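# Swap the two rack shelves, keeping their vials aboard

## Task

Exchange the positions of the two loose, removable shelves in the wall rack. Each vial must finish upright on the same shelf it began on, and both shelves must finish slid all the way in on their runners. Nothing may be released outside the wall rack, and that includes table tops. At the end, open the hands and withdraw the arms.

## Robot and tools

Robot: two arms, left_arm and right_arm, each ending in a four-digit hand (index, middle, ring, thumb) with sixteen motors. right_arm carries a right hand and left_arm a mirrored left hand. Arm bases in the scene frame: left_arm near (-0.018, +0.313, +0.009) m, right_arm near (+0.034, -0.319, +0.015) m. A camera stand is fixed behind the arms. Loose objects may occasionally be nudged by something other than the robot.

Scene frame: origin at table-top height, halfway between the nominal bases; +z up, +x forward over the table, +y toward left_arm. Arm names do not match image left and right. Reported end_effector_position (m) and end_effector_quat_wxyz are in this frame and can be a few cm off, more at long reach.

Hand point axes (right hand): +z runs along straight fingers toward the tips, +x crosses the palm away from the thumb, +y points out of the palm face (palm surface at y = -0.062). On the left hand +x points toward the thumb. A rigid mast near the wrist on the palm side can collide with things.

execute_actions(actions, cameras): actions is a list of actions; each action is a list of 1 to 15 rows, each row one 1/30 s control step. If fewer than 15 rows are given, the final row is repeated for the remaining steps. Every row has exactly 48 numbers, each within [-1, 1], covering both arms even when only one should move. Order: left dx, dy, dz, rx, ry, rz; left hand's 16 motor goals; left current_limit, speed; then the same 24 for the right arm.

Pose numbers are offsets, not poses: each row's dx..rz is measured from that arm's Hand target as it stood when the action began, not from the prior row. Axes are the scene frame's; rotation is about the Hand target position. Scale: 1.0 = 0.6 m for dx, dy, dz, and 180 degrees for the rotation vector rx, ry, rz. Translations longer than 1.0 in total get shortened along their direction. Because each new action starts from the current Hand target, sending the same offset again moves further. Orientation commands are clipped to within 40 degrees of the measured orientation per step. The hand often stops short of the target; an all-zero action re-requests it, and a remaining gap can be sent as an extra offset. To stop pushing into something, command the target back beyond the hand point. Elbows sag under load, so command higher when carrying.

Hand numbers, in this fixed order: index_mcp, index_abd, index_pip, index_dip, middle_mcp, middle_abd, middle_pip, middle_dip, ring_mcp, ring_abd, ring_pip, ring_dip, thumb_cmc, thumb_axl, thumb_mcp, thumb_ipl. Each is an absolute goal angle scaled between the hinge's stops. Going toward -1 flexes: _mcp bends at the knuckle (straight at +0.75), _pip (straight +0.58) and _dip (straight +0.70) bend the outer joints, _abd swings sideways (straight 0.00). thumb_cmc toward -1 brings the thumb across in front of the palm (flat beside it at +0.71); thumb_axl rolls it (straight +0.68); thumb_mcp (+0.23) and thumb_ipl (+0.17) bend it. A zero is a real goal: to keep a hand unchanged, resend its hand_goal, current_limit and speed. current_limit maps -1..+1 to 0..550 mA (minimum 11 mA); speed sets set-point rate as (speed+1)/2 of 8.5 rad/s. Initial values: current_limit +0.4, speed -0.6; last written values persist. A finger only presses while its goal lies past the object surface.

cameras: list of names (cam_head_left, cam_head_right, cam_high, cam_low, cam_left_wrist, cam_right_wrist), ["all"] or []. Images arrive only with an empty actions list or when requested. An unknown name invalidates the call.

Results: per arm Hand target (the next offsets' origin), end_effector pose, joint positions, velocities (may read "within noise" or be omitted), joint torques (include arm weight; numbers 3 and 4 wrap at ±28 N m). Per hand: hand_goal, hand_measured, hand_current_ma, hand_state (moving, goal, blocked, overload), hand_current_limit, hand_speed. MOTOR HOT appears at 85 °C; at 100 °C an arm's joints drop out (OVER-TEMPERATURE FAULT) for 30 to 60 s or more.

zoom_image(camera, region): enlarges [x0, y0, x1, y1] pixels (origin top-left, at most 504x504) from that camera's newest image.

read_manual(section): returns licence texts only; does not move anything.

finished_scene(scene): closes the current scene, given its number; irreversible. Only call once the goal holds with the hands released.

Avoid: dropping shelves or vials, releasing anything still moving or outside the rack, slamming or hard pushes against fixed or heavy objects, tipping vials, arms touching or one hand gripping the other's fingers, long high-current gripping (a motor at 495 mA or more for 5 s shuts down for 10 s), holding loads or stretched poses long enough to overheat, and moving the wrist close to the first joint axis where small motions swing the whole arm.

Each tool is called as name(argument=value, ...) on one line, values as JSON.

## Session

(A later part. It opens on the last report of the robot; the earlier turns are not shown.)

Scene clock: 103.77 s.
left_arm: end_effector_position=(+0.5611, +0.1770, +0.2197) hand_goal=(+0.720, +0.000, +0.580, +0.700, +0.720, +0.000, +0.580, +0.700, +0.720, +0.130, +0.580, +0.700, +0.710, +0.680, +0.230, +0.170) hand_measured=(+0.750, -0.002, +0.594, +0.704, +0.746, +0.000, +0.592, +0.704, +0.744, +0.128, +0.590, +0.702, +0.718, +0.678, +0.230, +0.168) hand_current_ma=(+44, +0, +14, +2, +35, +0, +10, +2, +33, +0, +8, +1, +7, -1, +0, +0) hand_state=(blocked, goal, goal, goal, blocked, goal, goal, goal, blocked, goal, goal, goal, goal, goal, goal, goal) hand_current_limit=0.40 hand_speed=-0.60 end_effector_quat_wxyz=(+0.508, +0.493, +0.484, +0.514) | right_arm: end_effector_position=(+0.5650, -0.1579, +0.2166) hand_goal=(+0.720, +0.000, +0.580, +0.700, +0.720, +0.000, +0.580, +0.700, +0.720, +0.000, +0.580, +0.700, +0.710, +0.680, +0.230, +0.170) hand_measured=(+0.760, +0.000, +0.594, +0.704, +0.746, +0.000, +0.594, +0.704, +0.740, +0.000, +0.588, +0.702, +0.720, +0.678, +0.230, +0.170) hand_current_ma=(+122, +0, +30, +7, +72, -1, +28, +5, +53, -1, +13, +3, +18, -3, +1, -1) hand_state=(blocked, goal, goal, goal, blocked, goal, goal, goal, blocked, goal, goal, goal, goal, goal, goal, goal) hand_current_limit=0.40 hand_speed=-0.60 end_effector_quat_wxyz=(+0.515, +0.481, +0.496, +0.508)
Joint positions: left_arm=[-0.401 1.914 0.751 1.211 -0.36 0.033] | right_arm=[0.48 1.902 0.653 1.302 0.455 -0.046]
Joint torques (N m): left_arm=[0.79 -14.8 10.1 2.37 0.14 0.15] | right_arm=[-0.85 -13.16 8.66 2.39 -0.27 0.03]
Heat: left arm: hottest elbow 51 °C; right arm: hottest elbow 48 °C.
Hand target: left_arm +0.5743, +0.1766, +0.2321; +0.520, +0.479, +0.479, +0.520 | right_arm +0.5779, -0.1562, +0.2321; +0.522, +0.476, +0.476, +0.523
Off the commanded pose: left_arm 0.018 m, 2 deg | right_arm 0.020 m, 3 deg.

execute_actions(actions=[[[0.006,0,0,0,0,0,0.72,0,0.58,0.7,0.72,0,0.58,0.7,0.72,0.13,0.58,0.7,0.71,0.68,0.23,0.17,0.4,-0.6,0.0055,0,0,0,0.0,0,0.72,0,0.58,0.7,0.72,0,0.58,0.7,0.72,0,0.58,0.7,0.71,0.68,0.23,0.17,0.4,-0.6]],[[0.006,0,0,0,0,0,0.72,0,0.58,0.7,0.72,0,0.58,0.7,0.72,0.13,0.58,0.7,0.71,0.68,0.23,0.17,0.4,-0.6,0.0055,0,0,0,0,0,0.72,0,0.58,0.7,0.72,0,0.58,0.7,0.72,0,0.58,0.7,0.71,0.68,0.23,0.17,0.4,-0.6]],[[0.006,0,0,0,0,0,0.72,0,0.58,0.7,0.72,0,0.58,0.7,0.72,0.13,0.58,0.7,0.71,0.68,0.23,0.17,0.4,-0.6,0.006,0,0,0,0,0,0.72,0,0.58,0.7,0.72,0,0.58,0.7,0.72,0,0.58,0.7,0.71,0.68,0.23,0.17,0.4,-0.6]],[[0.006,0,0,0,0,0,0.72,0,0.58,0.7,0.72,0,0.58,0.7,0.72,0.13,0.58,0.7,0.71,0.68,0.23,0.17,0.4,-0.6,0.006,0,0,0,0,0,0.72,0,0.58,0.7,0.72,0,0.58,0.7,0.72,0,0.58,0.7,0.71,0.68,0.23,0.17,0.4,-0.6]]], cameras=["cam_low", "cam_high"])

zoom_image(camera="cam_high", region=[390, 120, 490, 200])

zoom_image(camera="cam_high", region=[390, 320, 490, 400])

zoom_image(camera="cam_low", region=[280, 190, 420, 320])

Scene clock: 107.23 s.
left_arm: end_effector_position=(+0.5752, +0.1767, +0.2192) hand_goal=(+0.720, +0.000, +0.580, +0.700, +0.720, +0.000, +0.580, +0.700, +0.720, +0.130, +0.580, +0.700, +0.710, +0.680, +0.230, +0.170) hand_measured=(+0.750, -0.002, +0.594, +0.704, +0.746, +0.000, +0.592, +0.704, +0.744, +0.128, +0.590, +0.702, +0.718, +0.678, +0.230, +0.168) hand_current_ma=(+44, +0, +14, +2, +35, +0, +10, +2, +33, +0, +8, +1, +7, -1, +0, +0) hand_state=(blocked, goal, goal, goal, blocked, goal, goal, goal, blocked, goal, goal, goal, goal, goal, goal, goal) hand_current_limit=0.40 hand_speed=-0.60 end_effector_quat_wxyz=(+0.508, +0.494, +0.484, +0.514) | right_arm: end_effector_position=(+0.5787, -0.1580, +0.2156) hand_goal=(+0.720, +0.000, +0.580, +0.700, +0.720, +0.000, +0.580, +0.700, +0.720, +0.000, +0.580, +0.700, +0.710, +0.680, +0.230, +0.170) hand_measured=(+0.760, +0.000, +0.594, +0.704, +0.746, +0.000, +0.594, +0.704, +0.740, +0.000, +0.588, +0.702, +0.720, +0.678, +0.230, +0.170) hand_current_ma=(+122, +0, +30, +7, +72, -1, +28, +5, +53, -1, +13, +3, +18, -3, +1, -1) hand_state=(blocked, goal, goal, goal, blocked, goal, goal, goal, blocked, goal, goal, goal, goal, goal, goal, goal) hand_current_limit=0.40 hand_speed=-0.60 end_effector_quat_wxyz=(+0.515, +0.481, +0.496, +0.507)
Joint positions: left_arm=[-0.39 1.932 0.79 1.189 -0.35 0.033] | right_arm=[0.465 1.918 0.687 1.28 0.441 -0.044]
Joint torques (N m): left_arm=[0.85 -15.44 10.43 2.39 0.13 0.13] | right_arm=[-0.62 -13.45 8.95 2.47 -0.3 0.02]
Heat: left arm: hottest elbow 51 °C; right arm: hottest elbow 48 °C.
Hand target: left_arm +0.5888, +0.1767, +0.2322; +0.520, +0.479, +0.479, +0.520 | right_arm +0.5917, -0.1562, +0.2319; +0.522, +0.476, +0.476, +0.523
Off the commanded pose: left_arm 0.019 m, 2 deg | right_arm 0.021 m, 3 deg.
Images, in order (width x height): cam_high 672x504, cam_low 672x504.

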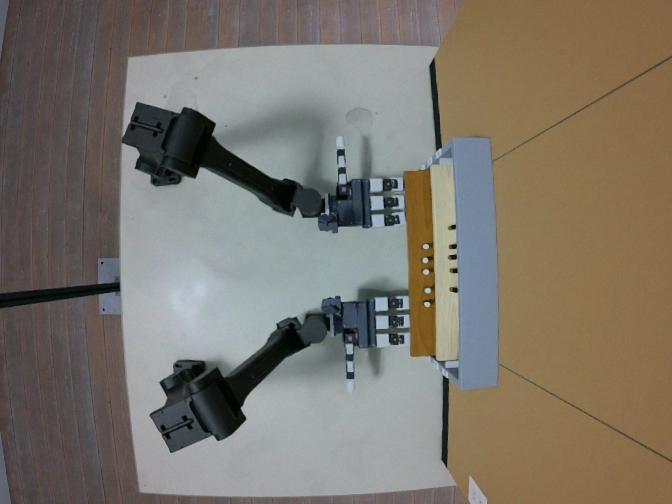

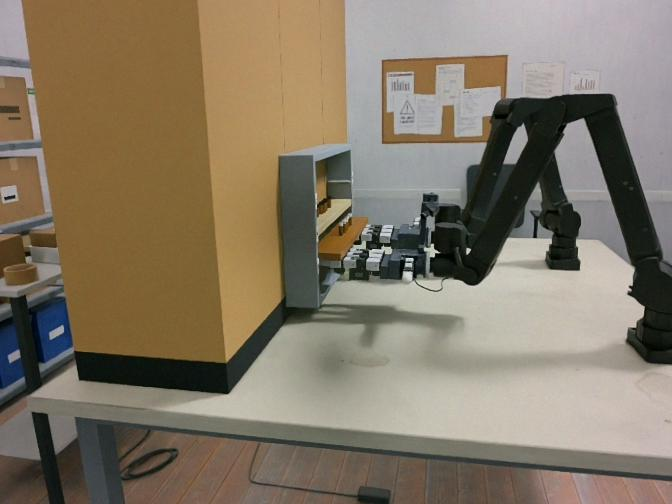

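Scaled by 5.040.

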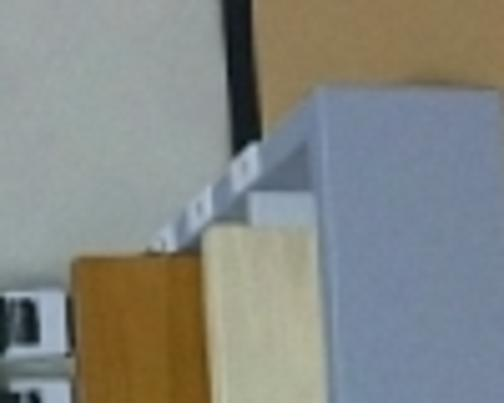

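Scaled by 5.040.

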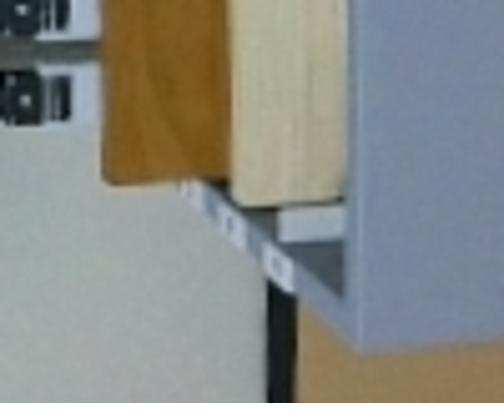

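Scaled by 3.600.

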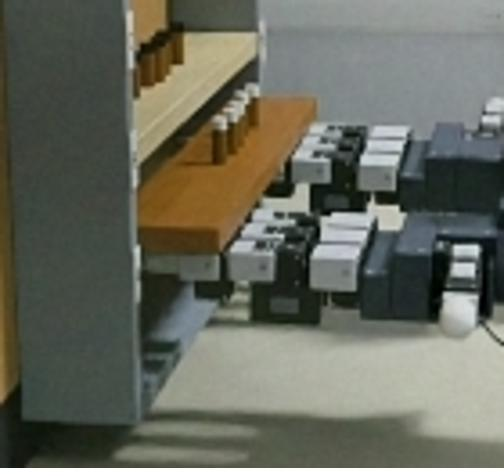

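execute_actions(actions=[[[0.006,0,0,0,0,0,0.72,0,0.58,0.7,0.72,0,0.58,0.7,0.72,0.13,0.58,0.7,0.71,0.68,0.23,0.17,0.4,-0.6,0.006,0,0.001,0,0.0,0,0.72,0,0.58,0.7,0.72,0,0.58,0.7,0.72,0,0.58,0.7,0.71,0.68,0.23,0.17,0.4,-0.6]],[[0.006,0,0,0,0,0,0.72,0,0.58,0.7,0.72,0,0.58,0.7,0.72,0.13,0.58,0.7,0.71,0.68,0.23,0.17,0.4,-0.6,0.006,0,0,0,0,0,0.72,0,0.58,0.7,0.72,0,0.58,0.7,0.72,0,0.58,0.7,0.71,0.68,0.23,0.17,0.4,-0.6]],[[0.006,0,0,0,0,0,0.72,0,0.58,0.7,0.72,0,0.58,0.7,0.72,0.13,0.58,0.7,0.71,0.68,0.23,0.17,0.4,-0.6,0.006,0,0.001,0,0,0,0.72,0,0.58,0.7,0.72,0,0.58,0.7,0.72,0,0.58,0.7,0.71,0.68,0.23,0.17,0.4,-0.6]],[[0.006,0,0,0,0,0,0.72,0,0.58,0.7,0.72,0,0.58,0.7,0.72,0.13,0.58,0.7,0.71,0.68,0.23,0.17,0.4,-0.6,0.006,0,0,0,0,0,0.72,0,0.58,0.7,0.72,0,0.58,0.7,0.72,0,0.58,0.7,0.71,0.68,0.23,0.17,0.4,-0.6]]])

Scene clock: 110.53 s.
left_arm: end_effector_position=(+0.5893, +0.1763, +0.2187) hand_goal=(+0.720, +0.000, +0.580, +0.700, +0.720, +0.000, +0.580, +0.700, +0.720, +0.130, +0.580, +0.700, +0.710, +0.680, +0.230, +0.170) hand_measured=(+0.750, -0.002, +0.594, +0.704, +0.746, +0.000, +0.592, +0.704, +0.744, +0.128, +0.590, +0.702, +0.718, +0.678, +0.230, +0.168) hand_current_ma=(+44, +0, +14, +2, +35, +0, +10, +2, +33, +0, +8, +1, +7, -1, +0, +0) hand_state=(blocked, goal, goal, goal, blocked, goal, goal, goal, blocked, goal, goal, goal, goal, goal, goal, goal) hand_current_limit=0.40 hand_speed=-0.60 end_effector_quat_wxyz=(+0.508, +0.494, +0.484, +0.514) | right_arm: end_effector_position=(+0.5928, -0.1581, +0.2155) hand_goal=(+0.720, +0.000, +0.580, +0.700, +0.720, +0.000, +0.580, +0.700, +0.720, +0.000, +0.580, +0.700, +0.710, +0.680, +0.230, +0.170) hand_measured=(+0.760, +0.000, +0.594, +0.704, +0.746, +0.000, +0.594, +0.704, +0.740, +0.000, +0.588, +0.702, +0.720, +0.678, +0.230, +0.170) hand_current_ma=(+122, +0, +30, +7, +72, -1, +28, +5, +53, -1, +13, +3, +18, -3, +1, -1) hand_state=(blocked, goal, goal, goal, blocked, goal, goal, goal, blocked, goal, goal, goal, goal, goal, goal, goal) hand_current_limit=0.40 hand_speed=-0.60 end_effector_quat_wxyz=(+0.515, +0.482, +0.496, +0.506)
Joint positions: left_arm=[-0.38 1.95 0.829 1.167 -0.339 0.033] | right_arm=[0.451 1.931 0.723 1.254 0.428 -0.043]
Joint torques (N m): left_arm=[0.91 -15.68 10.76 2.41 0.12 0.13] | right_arm=[-0.85 -14.1 9.24 2.44 -0.28 0.02]
Heat: left arm: hottest elbow 51 °C; right arm: hottest elbow 48 °C.
Hand target: left_arm +0.6031, +0.1765, +0.2321; +0.520, +0.479, +0.479, +0.520 | right_arm +0.6061, -0.1562, +0.2330; +0.522, +0.476, +0.477, +0.523
Off the commanded pose: left_arm 0.019 m, 2 deg | right_arm 0.022 m, 3 deg.

execute_actions(actions=[[[0.006,0,0,0,0,0,0.72,0,0.58,0.7,0.72,0,0.58,0.7,0.72,0.13,0.58,0.7,0.71,0.68,0.23,0.17,0.4,-0.6,0.006,0,0.001,0,0.0,0,0.72,0,0.58,0.7,0.72,0,0.58,0.7,0.72,0,0.58,0.7,0.71,0.68,0.23,0.17,0.4,-0.6]],[[0.006,0,0,0,0,0,0.72,0,0.58,0.7,0.72,0,0.58,0.7,0.72,0.13,0.58,0.7,0.71,0.68,0.23,0.17,0.4,-0.6,0.006,0,0,0,0,0,0.72,0,0.58,0.7,0.72,0,0.58,0.7,0.72,0,0.58,0.7,0.71,0.68,0.23,0.17,0.4,-0.6]],[[0.006,0,0,0,0,0,0.72,0,0.58,0.7,0.72,0,0.58,0.7,0.72,0.13,0.58,0.7,0.71,0.68,0.23,0.17,0.4,-0.6,0.006,0,0.001,0,0,0,0.72,0,0.58,0.7,0.72,0,0.58,0.7,0.72,0,0.58,0.7,0.71,0.68,0.23,0.17,0.4,-0.6]],[[0.006,0,0,0,0,0,0.72,0,0.58,0.7,0.72,0,0.58,0.7,0.72,0.13,0.58,0.7,0.71,0.68,0.23,0.17,0.4,-0.6,0.006,0,0,0,0,0,0.72,0,0.58,0.7,0.72,0,0.58,0.7,0.72,0,0.58,0.7,0.71,0.68,0.23,0.17,0.4,-0.6]],[[0.006,0,0,0,0,0,0.72,0,0.58,0.7,0.72,0,0.58,0.7,0.72,0.13,0.58,0.7,0.71,0.68,0.23,0.17,0.4,-0.6,0.006,0,0,0,0,0,0.72,0,0.58,0.7,0.72,0,0.58,0.7,0.72,0,0.58,0.7,0.71,0.68,0.23,0.17,0.4,-0.6]]], cameras=["cam_low"])

zoom_image(camera="cam_low", region=[280, 190, 420, 320])

Scene clock: 114.63 s.
left_arm: end_effector_position=(+0.6070, +0.1762, +0.2183) hand_goal=(+0.720, +0.000, +0.580, +0.700, +0.720, +0.000, +0.580, +0.700, +0.720, +0.130, +0.580, +0.700, +0.710, +0.680, +0.230, +0.170) hand_measured=(+0.750, -0.002, +0.594, +0.704, +0.746, +0.000, +0.592, +0.704, +0.744, +0.128, +0.590, +0.702, +0.718, +0.678, +0.230, +0.168) hand_current_ma=(+44, +0, +14, +2, +35, +0, +10, +2, +33, +0, +8, +1, +7, -1, +0, +0) hand_state=(blocked, goal, goal, goal, blocked, goal, goal, goal, blocked, goal, goal, goal, goal, goal, goal, goal) hand_current_limit=0.40 hand_speed=-0.60 end_effector_quat_wxyz=(+0.507, +0.495, +0.484, +0.514) | right_arm: end_effector_position=(+0.6104, -0.1581, +0.2154) hand_goal=(+0.720, +0.000, +0.580, +0.700, +0.720, +0.000, +0.580, +0.700, +0.720, +0.000, +0.580, +0.700, +0.710, +0.680, +0.230, +0.170) hand_measured=(+0.760, +0.000, +0.594, +0.704, +0.746, +0.000, +0.594, +0.704, +0.740, +0.000, +0.588, +0.702, +0.720, +0.678, +0.230, +0.170) hand_current_ma=(+122, +0, +30, +7, +72, -1, +28, +5, +53, -1, +13, +3, +18, -3, +1, -1) hand_state=(blocked, goal, goal, goal, blocked, goal, goal, goal, blocked, goal, goal, goal, goal, goal, goal, goal) hand_current_limit=0.40 hand_speed=-0.60 end_effector_quat_wxyz=(+0.514, +0.482, +0.497, +0.506)
Joint positions: left_arm=[-0.368 1.973 0.879 1.139 -0.327 0.033] | right_arm=[0.435 1.948 0.769 1.223 0.412 -0.041]
Joint torques (N m): left_arm=[0.73 -16.21 11.1 2.41 0.13 0.12] | right_arm=[-0.67 -14.56 9.57 2.39 -0.3 0.01]
Heat: left arm: hottest elbow 52 °C; right arm: hottest elbow 48 °C.
Hand target: left_arm +0.6212, +0.1767, +0.2321; +0.520, +0.479, +0.479, +0.520 | right_arm +0.6241, -0.1562, +0.2344; +0.522, +0.476, +0.476, +0.523
Off the commanded pose: left_arm 0.020 m, 3 deg | right_arm 0.023 m, 3 deg.
Images, in order (width x height): cam_low 672x504.

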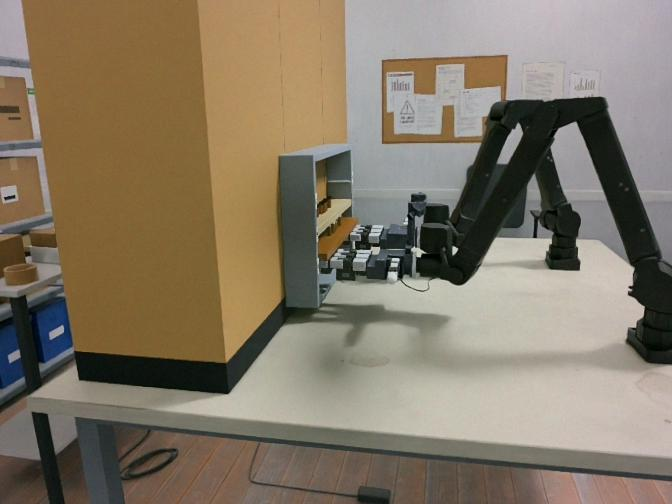

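Scaled by 3.600.

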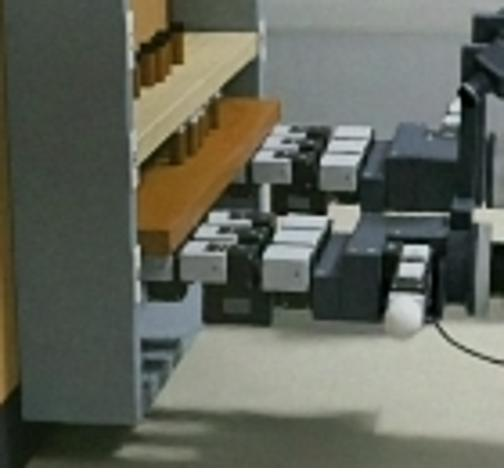

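execute_actions(actions=[[[0.006,0,0,0,0,0,0.72,0,0.58,0.7,0.72,0,0.58,0.7,0.72,0.13,0.58,0.7,0.71,0.68,0.23,0.17,0.4,-0.6,0.006,0,0,0,0.0,0,0.72,0,0.58,0.7,0.72,0,0.58,0.7,0.72,0,0.58,0.7,0.71,0.68,0.23,0.17,0.4,-0.6]],[[0.006,0,0,0,0,0,0.72,0,0.58,0.7,0.72,0,0.58,0.7,0.72,0.13,0.58,0.7,0.71,0.68,0.23,0.17,0.4,-0.6,0.006,0,0,0,0,0,0.72,0,0.58,0.7,0.72,0,0.58,0.7,0.72,0,0.58,0.7,0.71,0.68,0.23,0.17,0.4,-0.6]],[[0.006,0,0,0,0,0,0.72,0,0.58,0.7,0.72,0,0.58,0.7,0.72,0.13,0.58,0.7,0.71,0.68,0.23,0.17,0.4,-0.6,0.006,0,0.001,0,0,0,0.72,0,0.58,0.7,0.72,0,0.58,0.7,0.72,0,0.58,0.7,0.71,0.68,0.23,0.17,0.4,-0.6]],[[0.006,0,0,0,0,0,0.72,0,0.58,0.7,0.72,0,0.58,0.7,0.72,0.13,0.58,0.7,0.71,0.68,0.23,0.17,0.4,-0.6,0.006,0,0,0,0,0,0.72,0,0.58,0.7,0.72,0,0.58,0.7,0.72,0,0.58,0.7,0.71,0.68,0.23,0.17,0.4,-0.6]]], cameras=["cam_low", "cam_high"])

zoom_image(camera="cam_low", region=[280, 190, 420, 320])

zoom_image(camera="cam_high", region=[390, 120, 490, 200])

zoom_image(camera="cam_high", region=[390, 320, 490, 400])

Scene clock: 118.43 s.
left_arm: end_effector_position=(+0.6212, +0.1758, +0.2177) hand_goal=(+0.720, +0.000, +0.580, +0.700, +0.720, +0.000, +0.580, +0.700, +0.720, +0.130, +0.580, +0.700, +0.710, +0.680, +0.230, +0.170) hand_measured=(+0.750, -0.002, +0.594, +0.704, +0.746, +0.000, +0.592, +0.704, +0.744, +0.128, +0.590, +0.702, +0.718, +0.678, +0.230, +0.168) hand_current_ma=(+44, +0, +14, +2, +35, +0, +10, +2, +33, +0, +8, +1, +7, -1, +0, +0) hand_state=(blocked, goal, goal, goal, blocked, goal, goal, goal, blocked, goal, goal, goal, goal, goal, goal, goal) hand_current_limit=0.40 hand_speed=-0.60 end_effector_quat_wxyz=(+0.507, +0.495, +0.484, +0.514) | right_arm: end_effector_position=(+0.6247, -0.1583, +0.2149) hand_goal=(+0.720, +0.000, +0.580, +0.700, +0.720, +0.000, +0.580, +0.700, +0.720, +0.000, +0.580, +0.700, +0.710, +0.680, +0.230, +0.170) hand_measured=(+0.760, +0.000, +0.594, +0.704, +0.746, +0.000, +0.594, +0.704, +0.740, +0.000, +0.588, +0.702, +0.720, +0.678, +0.230, +0.170) hand_current_ma=(+122, +0, +30, +7, +72, -1, +28, +5, +53, -1, +13, +3, +18, -3, +1, -1) hand_state=(blocked, goal, goal, goal, blocked, goal, goal, goal, blocked, goal, goal, goal, goal, goal, goal, goal) hand_current_limit=0.40 hand_speed=-0.60 end_effector_quat_wxyz=(+0.514, +0.483, +0.497, +0.505)
Joint positions: left_arm=[-0.359 1.993 0.92 1.117 -0.318 0.033] | right_arm=[0.422 1.964 0.807 1.199 0.4 -0.04]
Joint torques (N m): left_arm=[0.73 -16.73 11.4 2.36 0.11 0.11] | right_arm=[-0.56 -15.15 9.88 2.44 -0.28 0.02]
Heat: left arm: hottest elbow 52 °C; right arm: hottest elbow 48 °C.
Hand target: left_arm +0.6355, +0.1765, +0.2320; +0.520, +0.479, +0.479, +0.520 | right_arm +0.6386, -0.1563, +0.2350; +0.522, +0.476, +0.476, +0.523
Off the commanded pose: left_arm 0.020 m, 3 deg | right_arm 0.025 m, 3 deg.
Images, in order (width x height): cam_high 672x504, cam_low 672x504.

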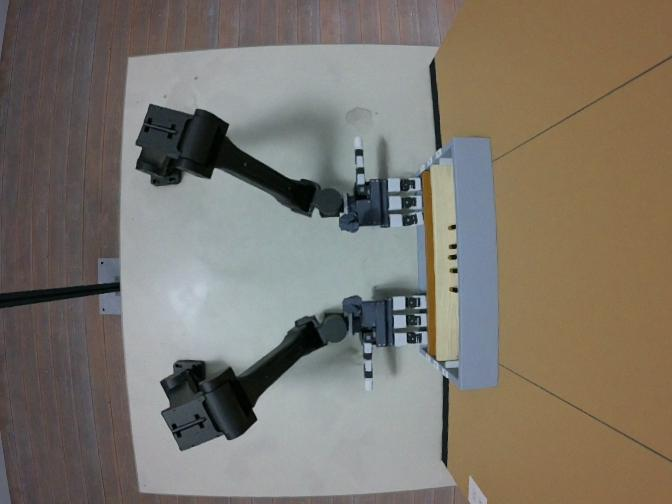

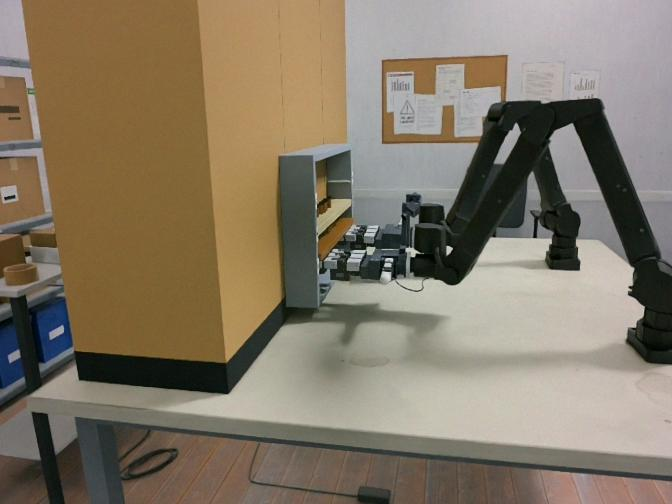

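Scaled by 3.600.

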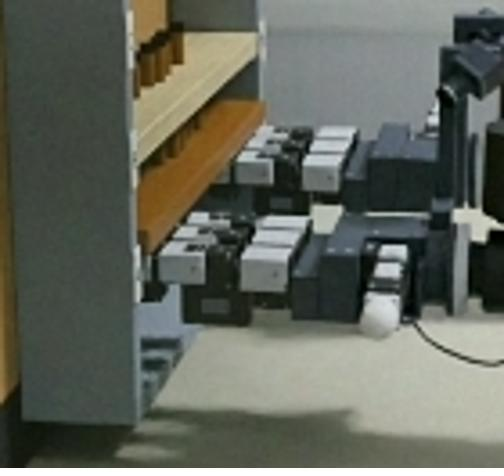

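Scaled by 5.040.

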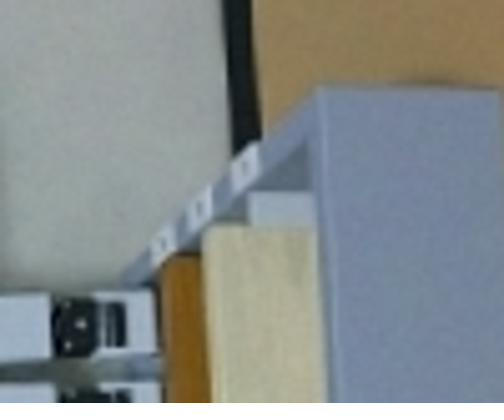

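Scaled by 5.040.

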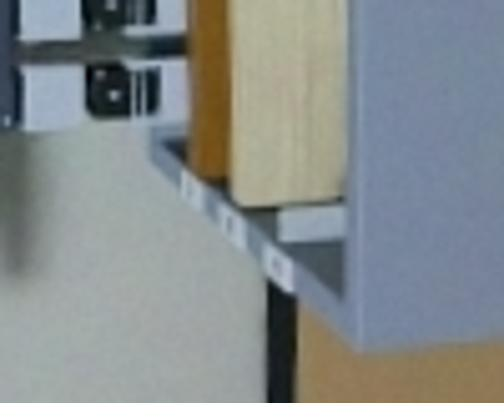

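execute_actions(actions=[[[0.006,0,0,0,0,0,0.72,0,0.58,0.7,0.72,0,0.58,0.7,0.72,0.13,0.58,0.7,0.71,0.68,0.23,0.17,0.4,-0.6,0.006,0,0,0,0.0,0,0.72,0,0.58,0.7,0.72,0,0.58,0.7,0.72,0,0.58,0.7,0.71,0.68,0.23,0.17,0.4,-0.6]],[[0,0,-0.007,0,0.001,0,0.72,0,0.58,0.7,0.72,0,0.58,0.7,0.72,0.13,0.58,0.7,0.71,0.68,0.23,0.17,0.4,-0.6,0,0,-0.006,0,0.001,0,0.72,0,0.58,0.7,0.72,0,0.58,0.7,0.72,0,0.58,0.7,0.71,0.68,0.23,0.17,0.4,-0.6]],[[0,0,-0.007,0,0.001,0,0.72,0,0.58,0.7,0.72,0,0.58,0.7,0.72,0.13,0.58,0.7,0.71,0.68,0.23,0.17,0.4,-0.6,0,0,-0.006,0,0.001,0,0.72,0,0.58,0.7,0.72,0,0.58,0.7,0.72,0,0.58,0.7,0.71,0.68,0.23,0.17,0.4,-0.6]]], cameras=["cam_low", "cam_high"])

zoom_image(camera="cam_low", region=[280, 190, 420, 320])

zoom_image(camera="cam_high", region=[390, 120, 490, 200])

zoom_image(camera="cam_high", region=[390, 320, 490, 400])

Scene clock: 121.93 s.
left_arm: end_effector_position=(+0.6261, +0.1756, +0.2074) hand_goal=(+0.720, +0.000, +0.580, +0.700, +0.720, +0.000, +0.580, +0.700, +0.720, +0.130, +0.580, +0.700, +0.710, +0.680, +0.230, +0.170) hand_measured=(+0.750, -0.002, +0.594, +0.704, +0.746, +0.000, +0.592, +0.704, +0.744, +0.128, +0.590, +0.702, +0.718, +0.678, +0.230, +0.168) hand_current_ma=(+44, +0, +14, +2, +35, +0, +10, +2, +33, +0, +8, +1, +7, -1, +0, +0) hand_state=(blocked, goal, goal, goal, blocked, goal, goal, goal, blocked, goal, goal, goal, goal, goal, goal, goal) hand_current_limit=0.40 hand_speed=-0.60 end_effector_quat_wxyz=(+0.502, +0.500, +0.487, +0.511) | right_arm: end_effector_position=(+0.6291, -0.1580, +0.2051) hand_goal=(+0.720, +0.000, +0.580, +0.700, +0.720, +0.000, +0.580, +0.700, +0.720, +0.000, +0.580, +0.700, +0.710, +0.680, +0.230, +0.170) hand_measured=(+0.760, +0.000, +0.594, +0.704, +0.746, +0.000, +0.594, +0.704, +0.740, +0.000, +0.588, +0.702, +0.720, +0.678, +0.230, +0.170) hand_current_ma=(+122, +0, +30, +7, +72, -1, +28, +5, +53, -1, +13, +3, +18, -3, +1, -1) hand_state=(blocked, goal, goal, goal, blocked, goal, goal, goal, blocked, goal, goal, goal, goal, goal, goal, goal) hand_current_limit=0.40 hand_speed=-0.60 end_effector_quat_wxyz=(+0.511, +0.486, +0.502, +0.500)
Joint positions: left_arm=[-0.357 2.014 0.931 1.111 -0.316 0.03] | right_arm=[0.42 1.985 0.817 1.193 0.397 -0.036]
Joint torques (N m): left_arm=[0.85 -16.79 11.12 2.85 0.08 0.12] | right_arm=[-0.79 -15.62 9.77 2.8 -0.24 0.03]
Heat: left arm: hottest elbow 52 °C; right arm: hottest elbow 49 °C.
Hand target: left_arm +0.6392, +0.1765, +0.2236; +0.519, +0.481, +0.481, +0.518 | right_arm +0.6421, -0.1562, +0.2278; +0.521, +0.478, +0.478, +0.521
Off the commanded pose: left_arm 0.021 m, 3 deg | right_arm 0.026 m, 4 deg.
Images, in order (width x height): cam_high 672x504, cam_low 672x504.

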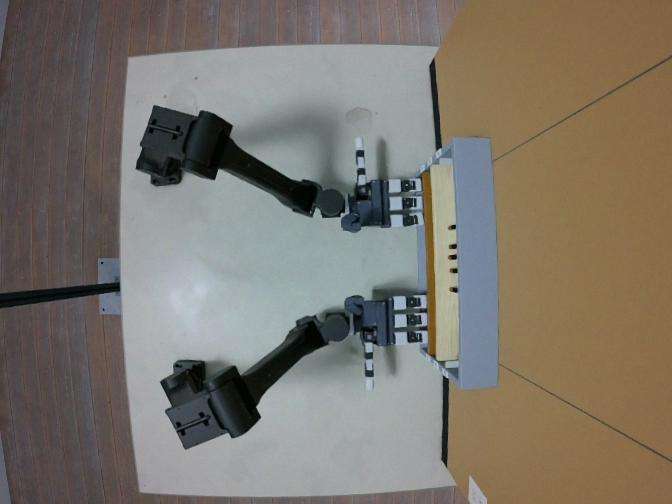

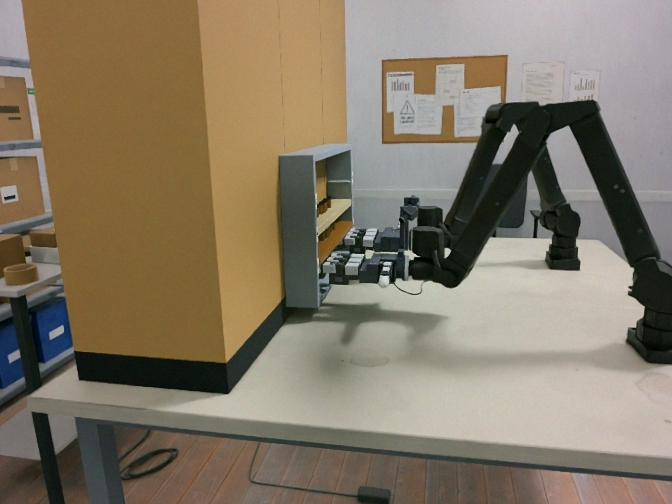

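Scaled by 3.600.

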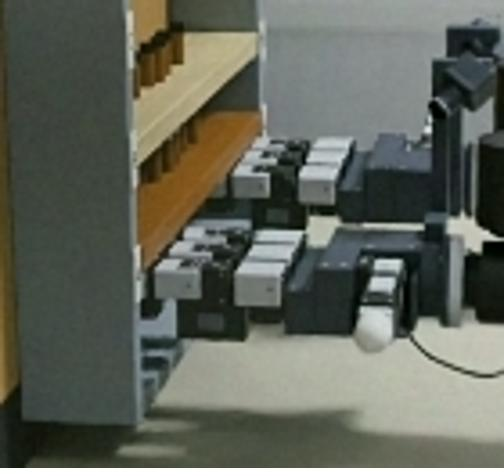

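Scaled by 5.040.

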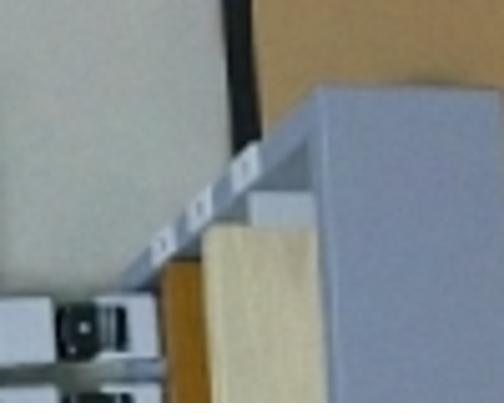

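Scaled by 5.040.

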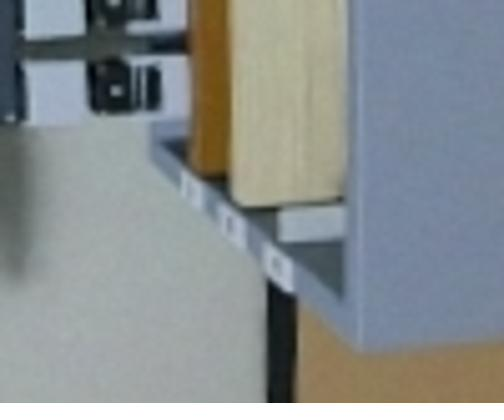

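execute_actions(actions=[[[0,0,-0.005,0,0.001,0,0.72,0,0.58,0.7,0.72,0,0.58,0.7,0.72,0.13,0.58,0.7,0.71,0.68,0.23,0.17,0.4,-0.6,0,0,-0.005,0,0.001,0,0.72,0,0.58,0.7,0.72,0,0.58,0.7,0.72,0,0.58,0.7,0.71,0.68,0.23,0.17,0.4,-0.6]]])

Scene clock: 123.20 s.
left_arm: end_effector_position=(+0.6264, +0.1756, +0.2047) hand_goal=(+0.720, +0.000, +0.580, +0.700, +0.720, +0.000, +0.580, +0.700, +0.720, +0.130, +0.580, +0.700, +0.710, +0.680, +0.230, +0.170) hand_measured=(+0.750, -0.002, +0.594, +0.704, +0.746, +0.000, +0.592, +0.704, +0.744, +0.128, +0.590, +0.702, +0.718, +0.678, +0.230, +0.168) hand_current_ma=(+44, +0, +14, +2, +35, +0, +10, +2, +33, +0, +8, +1, +7, -1, +0, +0) hand_state=(blocked, goal, goal, goal, blocked, goal, goal, goal, blocked, goal, goal, goal, goal, goal, goal, goal) hand_current_limit=0.40 hand_speed=-0.60 end_effector_quat_wxyz=(+0.501, +0.501, +0.488, +0.510) | right_arm: end_effector_position=(+0.6294, -0.1580, +0.2021) hand_goal=(+0.720, +0.000, +0.580, +0.700, +0.720, +0.000, +0.580, +0.700, +0.720, +0.000, +0.580, +0.700, +0.710, +0.680, +0.230, +0.170) hand_measured=(+0.760, +0.000, +0.594, +0.704, +0.746, +0.000, +0.594, +0.704, +0.740, +0.000, +0.588, +0.702, +0.720, +0.678, +0.230, +0.170) hand_current_ma=(+122, +0, +30, +7, +72, -1, +28, +5, +53, -1, +13, +3, +18, -3, +1, -1) hand_state=(blocked, goal, goal, goal, blocked, goal, goal, goal, blocked, goal, goal, goal, goal, goal, goal, goal) hand_current_limit=0.40 hand_speed=-0.60 end_effector_quat_wxyz=(+0.510, +0.487, +0.503, +0.499)
Joint positions: left_arm=[-0.357 2.018 0.931 1.111 -0.316 0.029] | right_arm=[0.42 1.99 0.817 1.193 0.397 -0.035]
Joint torques (N m): left_arm=[0.73 -16.67 11.08 2.95 0.08 0.12] | right_arm=[-0.62 -15.5 9.72 2.88 -0.24 0.01]
Heat: left arm: hottest elbow 52 °C; right arm: hottest elbow 49 °C.
Hand target: left_arm +0.6391, +0.1765, +0.2208; +0.518, +0.481, +0.482, +0.518 | right_arm +0.6421, -0.1562, +0.2248; +0.520, +0.479, +0.479, +0.521
Off the commanded pose: left_arm 0.020 m, 3 deg | right_arm 0.026 m, 4 deg.

execute_actions(actions=[[[0,0,-0.006,0,0.001,0,0.72,0,0.58,0.7,0.72,0,0.58,0.7,0.72,0.13,0.58,0.7,0.71,0.68,0.23,0.17,0.4,-0.6,0,0,-0.005,0,0.001,0,0.72,0,0.58,0.7,0.72,0,0.58,0.7,0.72,0,0.58,0.7,0.71,0.68,0.23,0.17,0.4,-0.6]],[[0,0,-0.006,0,0.001,0,0.72,0,0.58,0.7,0.72,0,0.58,0.7,0.72,0.13,0.58,0.7,0.71,0.68,0.23,0.17,0.4,-0.6,0,0,-0.006,0,0.001,0,0.72,0,0.58,0.7,0.72,0,0.58,0.7,0.72,0,0.58,0.7,0.71,0.68,0.23,0.17,0.4,-0.6]]], cameras=["cam_low", "cam_left_wrist", "cam_right_wrist"])

zoom_image(camera="cam_low", region=[280, 190, 420, 320])

Scene clock: 125.13 s.
left_arm: end_effector_position=(+0.6275, +0.1754, +0.2020) hand_goal=(+0.720, +0.000, +0.580, +0.700, +0.720, +0.000, +0.580, +0.700, +0.720, +0.130, +0.580, +0.700, +0.710, +0.680, +0.230, +0.170) hand_measured=(+0.750, -0.002, +0.594, +0.704, +0.746, +0.000, +0.590, +0.704, +0.744, +0.128, +0.588, +0.702, +0.718, +0.678, +0.230, +0.168) hand_current_ma=(+44, +0, +14, +2, +35, +0, +9, +2, +32, +0, +6, +1, +7, -1, +0, +0) hand_state=(blocked, goal, goal, goal, blocked, goal, goal, goal, blocked, goal, goal, goal, goal, goal, goal, goal) hand_current_limit=0.40 hand_speed=-0.60 end_effector_quat_wxyz=(+0.501, +0.501, +0.489, +0.509) | right_arm: end_effector_position=(+0.6304, -0.1577, +0.1994) hand_goal=(+0.720, +0.000, +0.580, +0.700, +0.720, +0.000, +0.580, +0.700, +0.720, +0.000, +0.580, +0.700, +0.710, +0.680, +0.230, +0.170) hand_measured=(+0.760, +0.000, +0.592, +0.702, +0.742, +0.000, +0.590, +0.704, +0.740, +0.000, +0.588, +0.702, +0.720, +0.678, +0.230, +0.170) hand_current_ma=(+120, +0, +26, +3, +57, -1, +18, +5, +53, -1, +13, +3, +18, -3, +1, -1) hand_state=(blocked, goal, goal, goal, blocked, goal, goal, goal, blocked, goal, goal, goal, goal, goal, goal, goal) hand_current_limit=0.40 hand_speed=-0.60 end_effector_quat_wxyz=(+0.509, +0.488, +0.504, +0.499)
Joint positions: left_arm=[-0.357 2.024 0.934 1.111 -0.316 0.027] | right_arm=[0.42 1.996 0.82 1.193 0.397 -0.033]
Joint torques (N m): left_arm=[0.67 -16.32 10.85 3.19 0.06 0.12] | right_arm=[-0.56 -15.03 9.44 3.12 -0.21 0.03]
Heat: left arm: hottest elbow 52 °C; right arm: hottest elbow 49 °C.
Hand target: left_arm +0.6392, +0.1765, +0.2135; +0.516, +0.483, +0.483, +0.516 | right_arm +0.6421, -0.1562, +0.2181; +0.518, +0.480, +0.481, +0.519
Off the commanded pose: left_arm 0.016 m, 3 deg | right_arm 0.022 m, 4 deg.
camera_calibration:
cam_left_wrist: T_world_to_cam=[[-0.00607569, -0.72877, -0.684732, 0.238658], [-0.731943, 0.469793, -0.493513, 0.430138], [0.681339, 0.498186, -0.536272, -0.287302], [0, 0, 0, 1]] pos_world=[0.512036, 0.114981, 0.221623]
cam_right_wrist: T_world_to_cam=[[-0.0319741, -0.753814, 0.65631, -0.199864], [-0.736328, -0.426267, -0.525468, 0.452049], [0.675869, -0.500061, -0.541425, -0.275496], [0, 0, 0, 1]] pos_world=[0.512665, -0.0957313, 0.21955]
Images, in order (width x height): cam_low 672x504, cam_left_wrist 672x504, cam_right_wrist 672x504.

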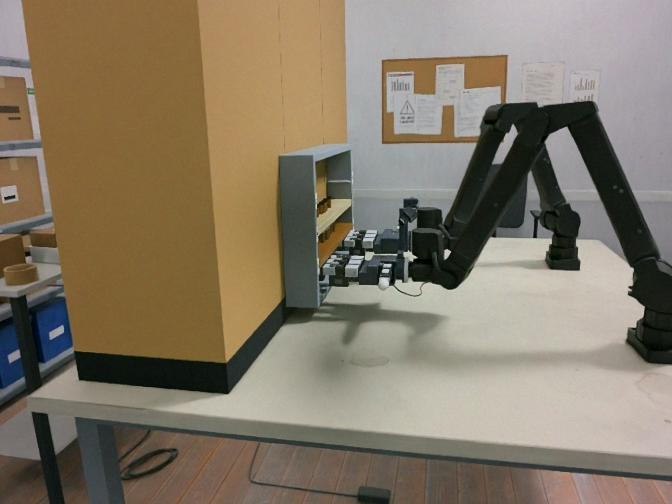

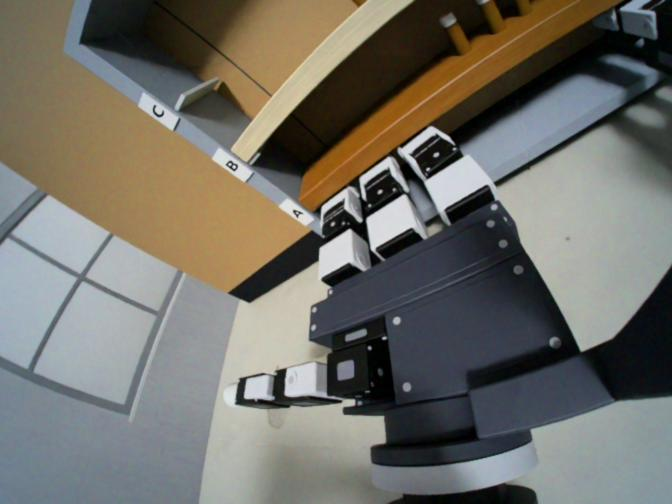

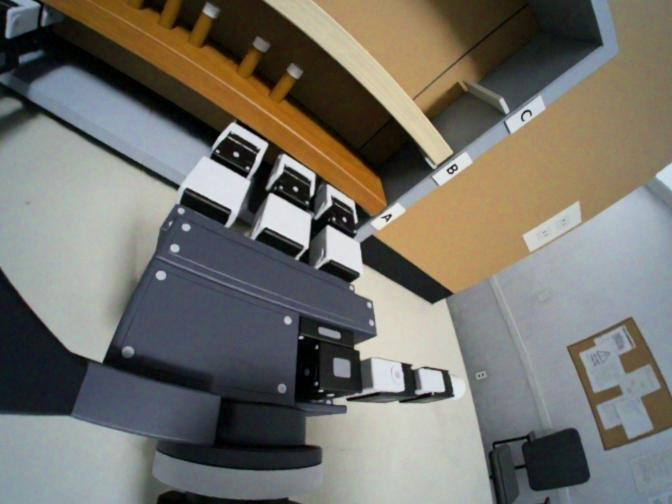

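Scaled by 3.600.

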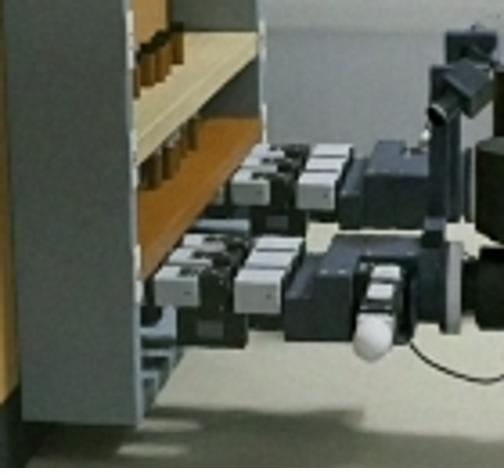

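execute_actions(actions=[[[0,0,-0.008,0,0.001,0,0.72,0,0.58,0.7,0.72,0,0.58,0.7,0.72,0.13,0.58,0.7,0.71,0.68,0.23,0.17,0.4,-0.6,0,0,-0.008,0,0.001,0,0.72,0,0.58,0.7,0.72,0,0.58,0.7,0.72,0,0.58,0.7,0.71,0.68,0.23,0.17,0.4,-0.6]],[[0,0,-0.008,0,0.001,0,0.72,0,0.58,0.7,0.72,0,0.58,0.7,0.72,0.13,0.58,0.7,0.71,0.68,0.23,0.17,0.4,-0.6,0,0,-0.008,0,0.001,0,0.72,0,0.58,0.7,0.72,0,0.58,0.7,0.72,0,0.58,0.7,0.71,0.68,0.23,0.17,0.4,-0.6]]])

Scene clock: 126.97 s.
left_arm: end_effector_position=(+0.6291, +0.1749, +0.2001) hand_goal=(+0.720, +0.000, +0.580, +0.700, +0.720, +0.000, +0.580, +0.700, +0.720, +0.130, +0.580, +0.700, +0.710, +0.680, +0.230, +0.170) hand_measured=(+0.746, -0.002, +0.592, +0.704, +0.742, +0.000, +0.588, +0.704, +0.744, +0.128, +0.588, +0.702, +0.718, +0.678, +0.230, +0.168) hand_current_ma=(+37, +0, +11, +2, +30, +0, +6, +2, +31, +0, +6, +1, +7, -1, +0, +0) hand_state=(blocked, goal, goal, goal, blocked, goal, goal, goal, blocked, goal, goal, goal, goal, goal, goal, goal) hand_current_limit=0.40 hand_speed=-0.60 end_effector_quat_wxyz=(+0.503, +0.499, +0.487, +0.510) | right_arm: end_effector_position=(+0.6321, -0.1570, +0.1970) hand_goal=(+0.720, +0.000, +0.580, +0.700, +0.720, +0.000, +0.580, +0.700, +0.720, +0.000, +0.580, +0.700, +0.710, +0.680, +0.230, +0.170) hand_measured=(+0.748, +0.000, +0.588, +0.702, +0.740, +0.000, +0.588, +0.704, +0.740, +0.000, +0.588, +0.702, +0.720, +0.678, +0.230, +0.170) hand_current_ma=(+79, +0, +16, +3, +52, -1, +16, +5, +53, -1, +13, +3, +18, -3, +1, -1) hand_state=(blocked, goal, goal, goal, blocked, goal, goal, goal, blocked, goal, goal, goal, goal, goal, goal, goal) hand_current_limit=0.40 hand_speed=-0.60 end_effector_quat_wxyz=(+0.510, +0.487, +0.501, +0.502)
Joint positions: left_arm=[-0.357 2.037 0.943 1.124 -0.316 0.027] | right_arm=[0.42 2.012 0.829 1.208 0.397 -0.032]
Joint torques (N m): left_arm=[0.73 -16.03 10.17 3.18 0.05 0.11] | right_arm=[-0.32 -14.51 8.69 3.06 -0.2 0.07]
Heat: left arm: hottest elbow 52 °C; right arm: hottest elbow 49 °C.
Hand target: left_arm +0.6391, +0.1765, +0.2038; +0.515, +0.485, +0.485, +0.515 | right_arm +0.6421, -0.1562, +0.2086; +0.517, +0.482, +0.482, +0.518
Off the commanded pose: left_arm 0.011 m, 2 deg | right_arm 0.015 m, 3 deg.

execute_actions(actions=[[[0,0,-0.010,0,0,0,0.73,0,0.58,0.7,0.73,0,0.58,0.7,0.73,0.13,0.58,0.7,0.71,0.68,0.23,0.17,0.4,-0.6,0,0,-0.010,0,0,0,0.73,0,0.58,0.7,0.73,0,0.58,0.7,0.73,0,0.58,0.7,0.71,0.68,0.23,0.17,0.4,-0.6]],[[0,0,-0.010,0,0,0,0.74,0,0.58,0.7,0.74,0,0.58,0.7,0.74,0.13,0.58,0.7,0.71,0.68,0.23,0.17,0.4,-0.6,0,0,-0.010,0,0,0,0.74,0,0.58,0.7,0.74,0,0.58,0.7,0.74,0,0.58,0.7,0.71,0.68,0.23,0.17,0.4,-0.6]],[[0,0,-0.011,0,0,0,0.74,0,0.58,0.7,0.74,0,0.58,0.7,0.74,0.13,0.58,0.7,0.71,0.68,0.23,0.17,0.4,-0.6,0,0,-0.011,0,0,0,0.74,0,0.58,0.7,0.74,0,0.58,0.7,0.74,0,0.58,0.7,0.71,0.68,0.23,0.17,0.4,-0.6]]], cameras=["cam_low"])

zoom_image(camera="cam_low", region=[280, 190, 420, 320])

Scene clock: 129.53 s.
left_arm: end_effector_position=(+0.6306, +0.1744, +0.1863) hand_goal=(+0.740, +0.000, +0.580, +0.700, +0.740, +0.000, +0.580, +0.700, +0.740, +0.130, +0.580, +0.700, +0.710, +0.680, +0.230, +0.170) hand_measured=(+0.748, -0.002, +0.588, +0.704, +0.746, +0.000, +0.586, +0.704, +0.748, +0.128, +0.588, +0.702, +0.718, +0.678, +0.230, +0.168) hand_current_ma=(+6, +0, +6, +2, +5, +0, +4, +2, +6, +0, +6, +1, +7, -1, +0, +0) hand_state=(goal, goal, goal, goal, goal, goal, goal, goal, goal, goal, goal, goal, goal, goal, goal, goal) hand_current_limit=0.40 hand_speed=-0.60 end_effector_quat_wxyz=(+0.507, +0.495, +0.486, +0.512) | right_arm: end_effector_position=(+0.6334, -0.1565, +0.1806) hand_goal=(+0.740, +0.000, +0.580, +0.700, +0.740, +0.000, +0.580, +0.700, +0.740, +0.000, +0.580, +0.700, +0.710, +0.680, +0.230, +0.170) hand_measured=(+0.750, +0.000, +0.586, +0.702, +0.746, +0.000, +0.588, +0.704, +0.748, +0.000, +0.588, +0.702, +0.720, +0.678, +0.230, +0.170) hand_current_ma=(+21, +0, +11, +3, +13, -1, +15, +5, +15, -1, +13, +3, +18, -3, +1, -1) hand_state=(goal, goal, goal, goal, goal, goal, goal, goal, goal, goal, goal, goal, goal, goal, goal, goal) hand_current_limit=0.40 hand_speed=-0.60 end_effector_quat_wxyz=(+0.511, +0.486, +0.499, +0.503)
Joint positions: left_arm=[-0.357 2.083 0.955 1.167 -0.316 0.027] | right_arm=[0.42 2.064 0.841 1.253 0.397 -0.032]
Joint torques (N m): left_arm=[0.62 -16.03 9.36 3.06 0.04 0.11] | right_arm=[-0.5 -14.62 8.03 3.02 -0.19 0.04]
Heat: left arm: hottest elbow 52 °C; right arm: hottest elbow 49 °C.
Hand target: left_arm +0.6391, +0.1765, +0.1853; +0.515, +0.485, +0.485, +0.515 | right_arm +0.6421, -0.1562, +0.1899; +0.517, +0.482, +0.482, +0.518
Off the commanded pose: left_arm 0.009 m, 2 deg | right_arm 0.013 m, 3 deg.
Images, in order (width x height): cam_low 672x504.

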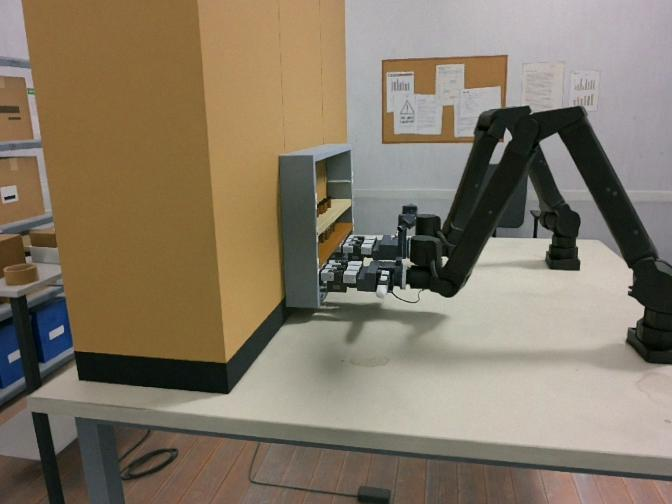

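Scaled by 3.600.

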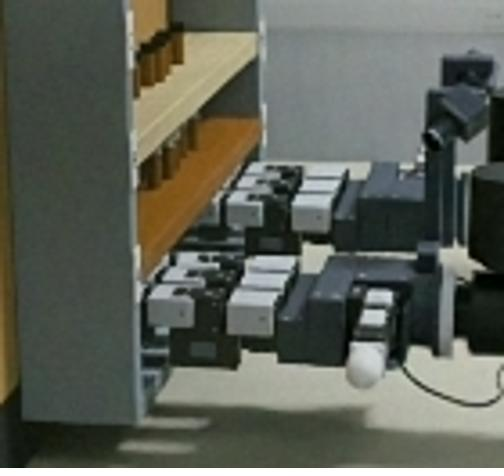

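execute_actions(actions=[[[-0.010,0,-0.006,0,0,0,0.74,0,0.58,0.7,0.74,0,0.58,0.7,0.74,0.13,0.58,0.7,0.71,0.68,0.23,0.17,0.4,-0.6,-0.010,0,-0.004,0,0,0,0.74,0,0.58,0.7,0.74,0,0.58,0.7,0.74,0,0.58,0.7,0.71,0.68,0.23,0.17,0.4,-0.6]],[[-0.015,0,-0.006,0,0,0,0.74,0,0.58,0.7,0.74,0,0.58,0.7,0.74,0.13,0.58,0.7,0.71,0.68,0.23,0.17,0.4,-0.6,-0.015,0,-0.003,0,0,0,0.74,0,0.58,0.7,0.74,0,0.58,0.7,0.74,0,0.58,0.7,0.71,0.68,0.23,0.17,0.4,-0.6]],[[-0.020,0,-0.006,0,0,0,0.74,0,0.58,0.7,0.74,0,0.58,0.7,0.74,0.13,0.58,0.7,0.71,0.68,0.23,0.17,0.4,-0.6,-0.020,0,-0.003,0,0,0,0.74,0,0.58,0.7,0.74,0,0.58,0.7,0.74,0,0.58,0.7,0.71,0.68,0.23,0.17,0.4,-0.6]]])

Scene clock: 133.33 s.
left_arm: end_effector_position=(+0.6143, +0.1803, +0.1868) hand_goal=(+0.740, +0.000, +0.580, +0.700, +0.740, +0.000, +0.580, +0.700, +0.740, +0.130, +0.580, +0.700, +0.710, +0.680, +0.230, +0.170) hand_measured=(+0.748, -0.002, +0.588, +0.704, +0.750, +0.000, +0.586, +0.704, +0.750, +0.128, +0.588, +0.702, +0.718, +0.678, +0.230, +0.168) hand_current_ma=(+7, +0, +6, +2, +8, +0, +4, +2, +8, +0, +5, +1, +7, -1, +0, +0) hand_state=(goal, goal, goal, goal, goal, goal, goal, goal, goal, goal, goal, goal, goal, goal, goal, goal) hand_current_limit=0.40 hand_speed=-0.60 end_effector_quat_wxyz=(+0.514, +0.482, +0.483, +0.519) | right_arm: end_effector_position=(+0.6184, -0.1584, +0.1838) hand_goal=(+0.740, +0.000, +0.580, +0.700, +0.740, +0.000, +0.580, +0.700, +0.740, +0.000, +0.580, +0.700, +0.710, +0.680, +0.230, +0.170) hand_measured=(+0.750, +0.000, +0.586, +0.702, +0.748, +0.000, +0.588, +0.704, +0.748, +0.000, +0.588, +0.702, +0.720, +0.678, +0.230, +0.170) hand_current_ma=(+21, +0, +11, +3, +15, -1, +14, +4, +17, -1, +13, +3, +18, -3, +1, -1) hand_state=(goal, goal, goal, goal, goal, goal, goal, goal, goal, goal, goal, goal, goal, goal, goal, goal) hand_current_limit=0.40 hand_speed=-0.60 end_effector_quat_wxyz=(+0.517, +0.484, +0.486, +0.512)
Joint positions: left_arm=[-0.359 2.085 0.917 1.24 -0.328 0.027] | right_arm=[0.431 2.065 0.812 1.317 0.417 -0.032]
Joint torques (N m): left_arm=[-0.26 -15.79 6.2 3 -0.12 0.11] | right_arm=[0.15 -15.33 4.45 2.96 -0.08 0.02]
Heat: left arm: hottest elbow 51 °C; right arm: hottest elbow 49 °C.
Hand target: left_arm +0.6122, +0.1766, +0.1746; +0.515, +0.484, +0.485, +0.515 | right_arm +0.6151, -0.1562, +0.1838; +0.517, +0.482, +0.482, +0.518
Off the commanded pose: left_arm 0.013 m, 1 deg | right_arm 0.004 m, 1 deg.


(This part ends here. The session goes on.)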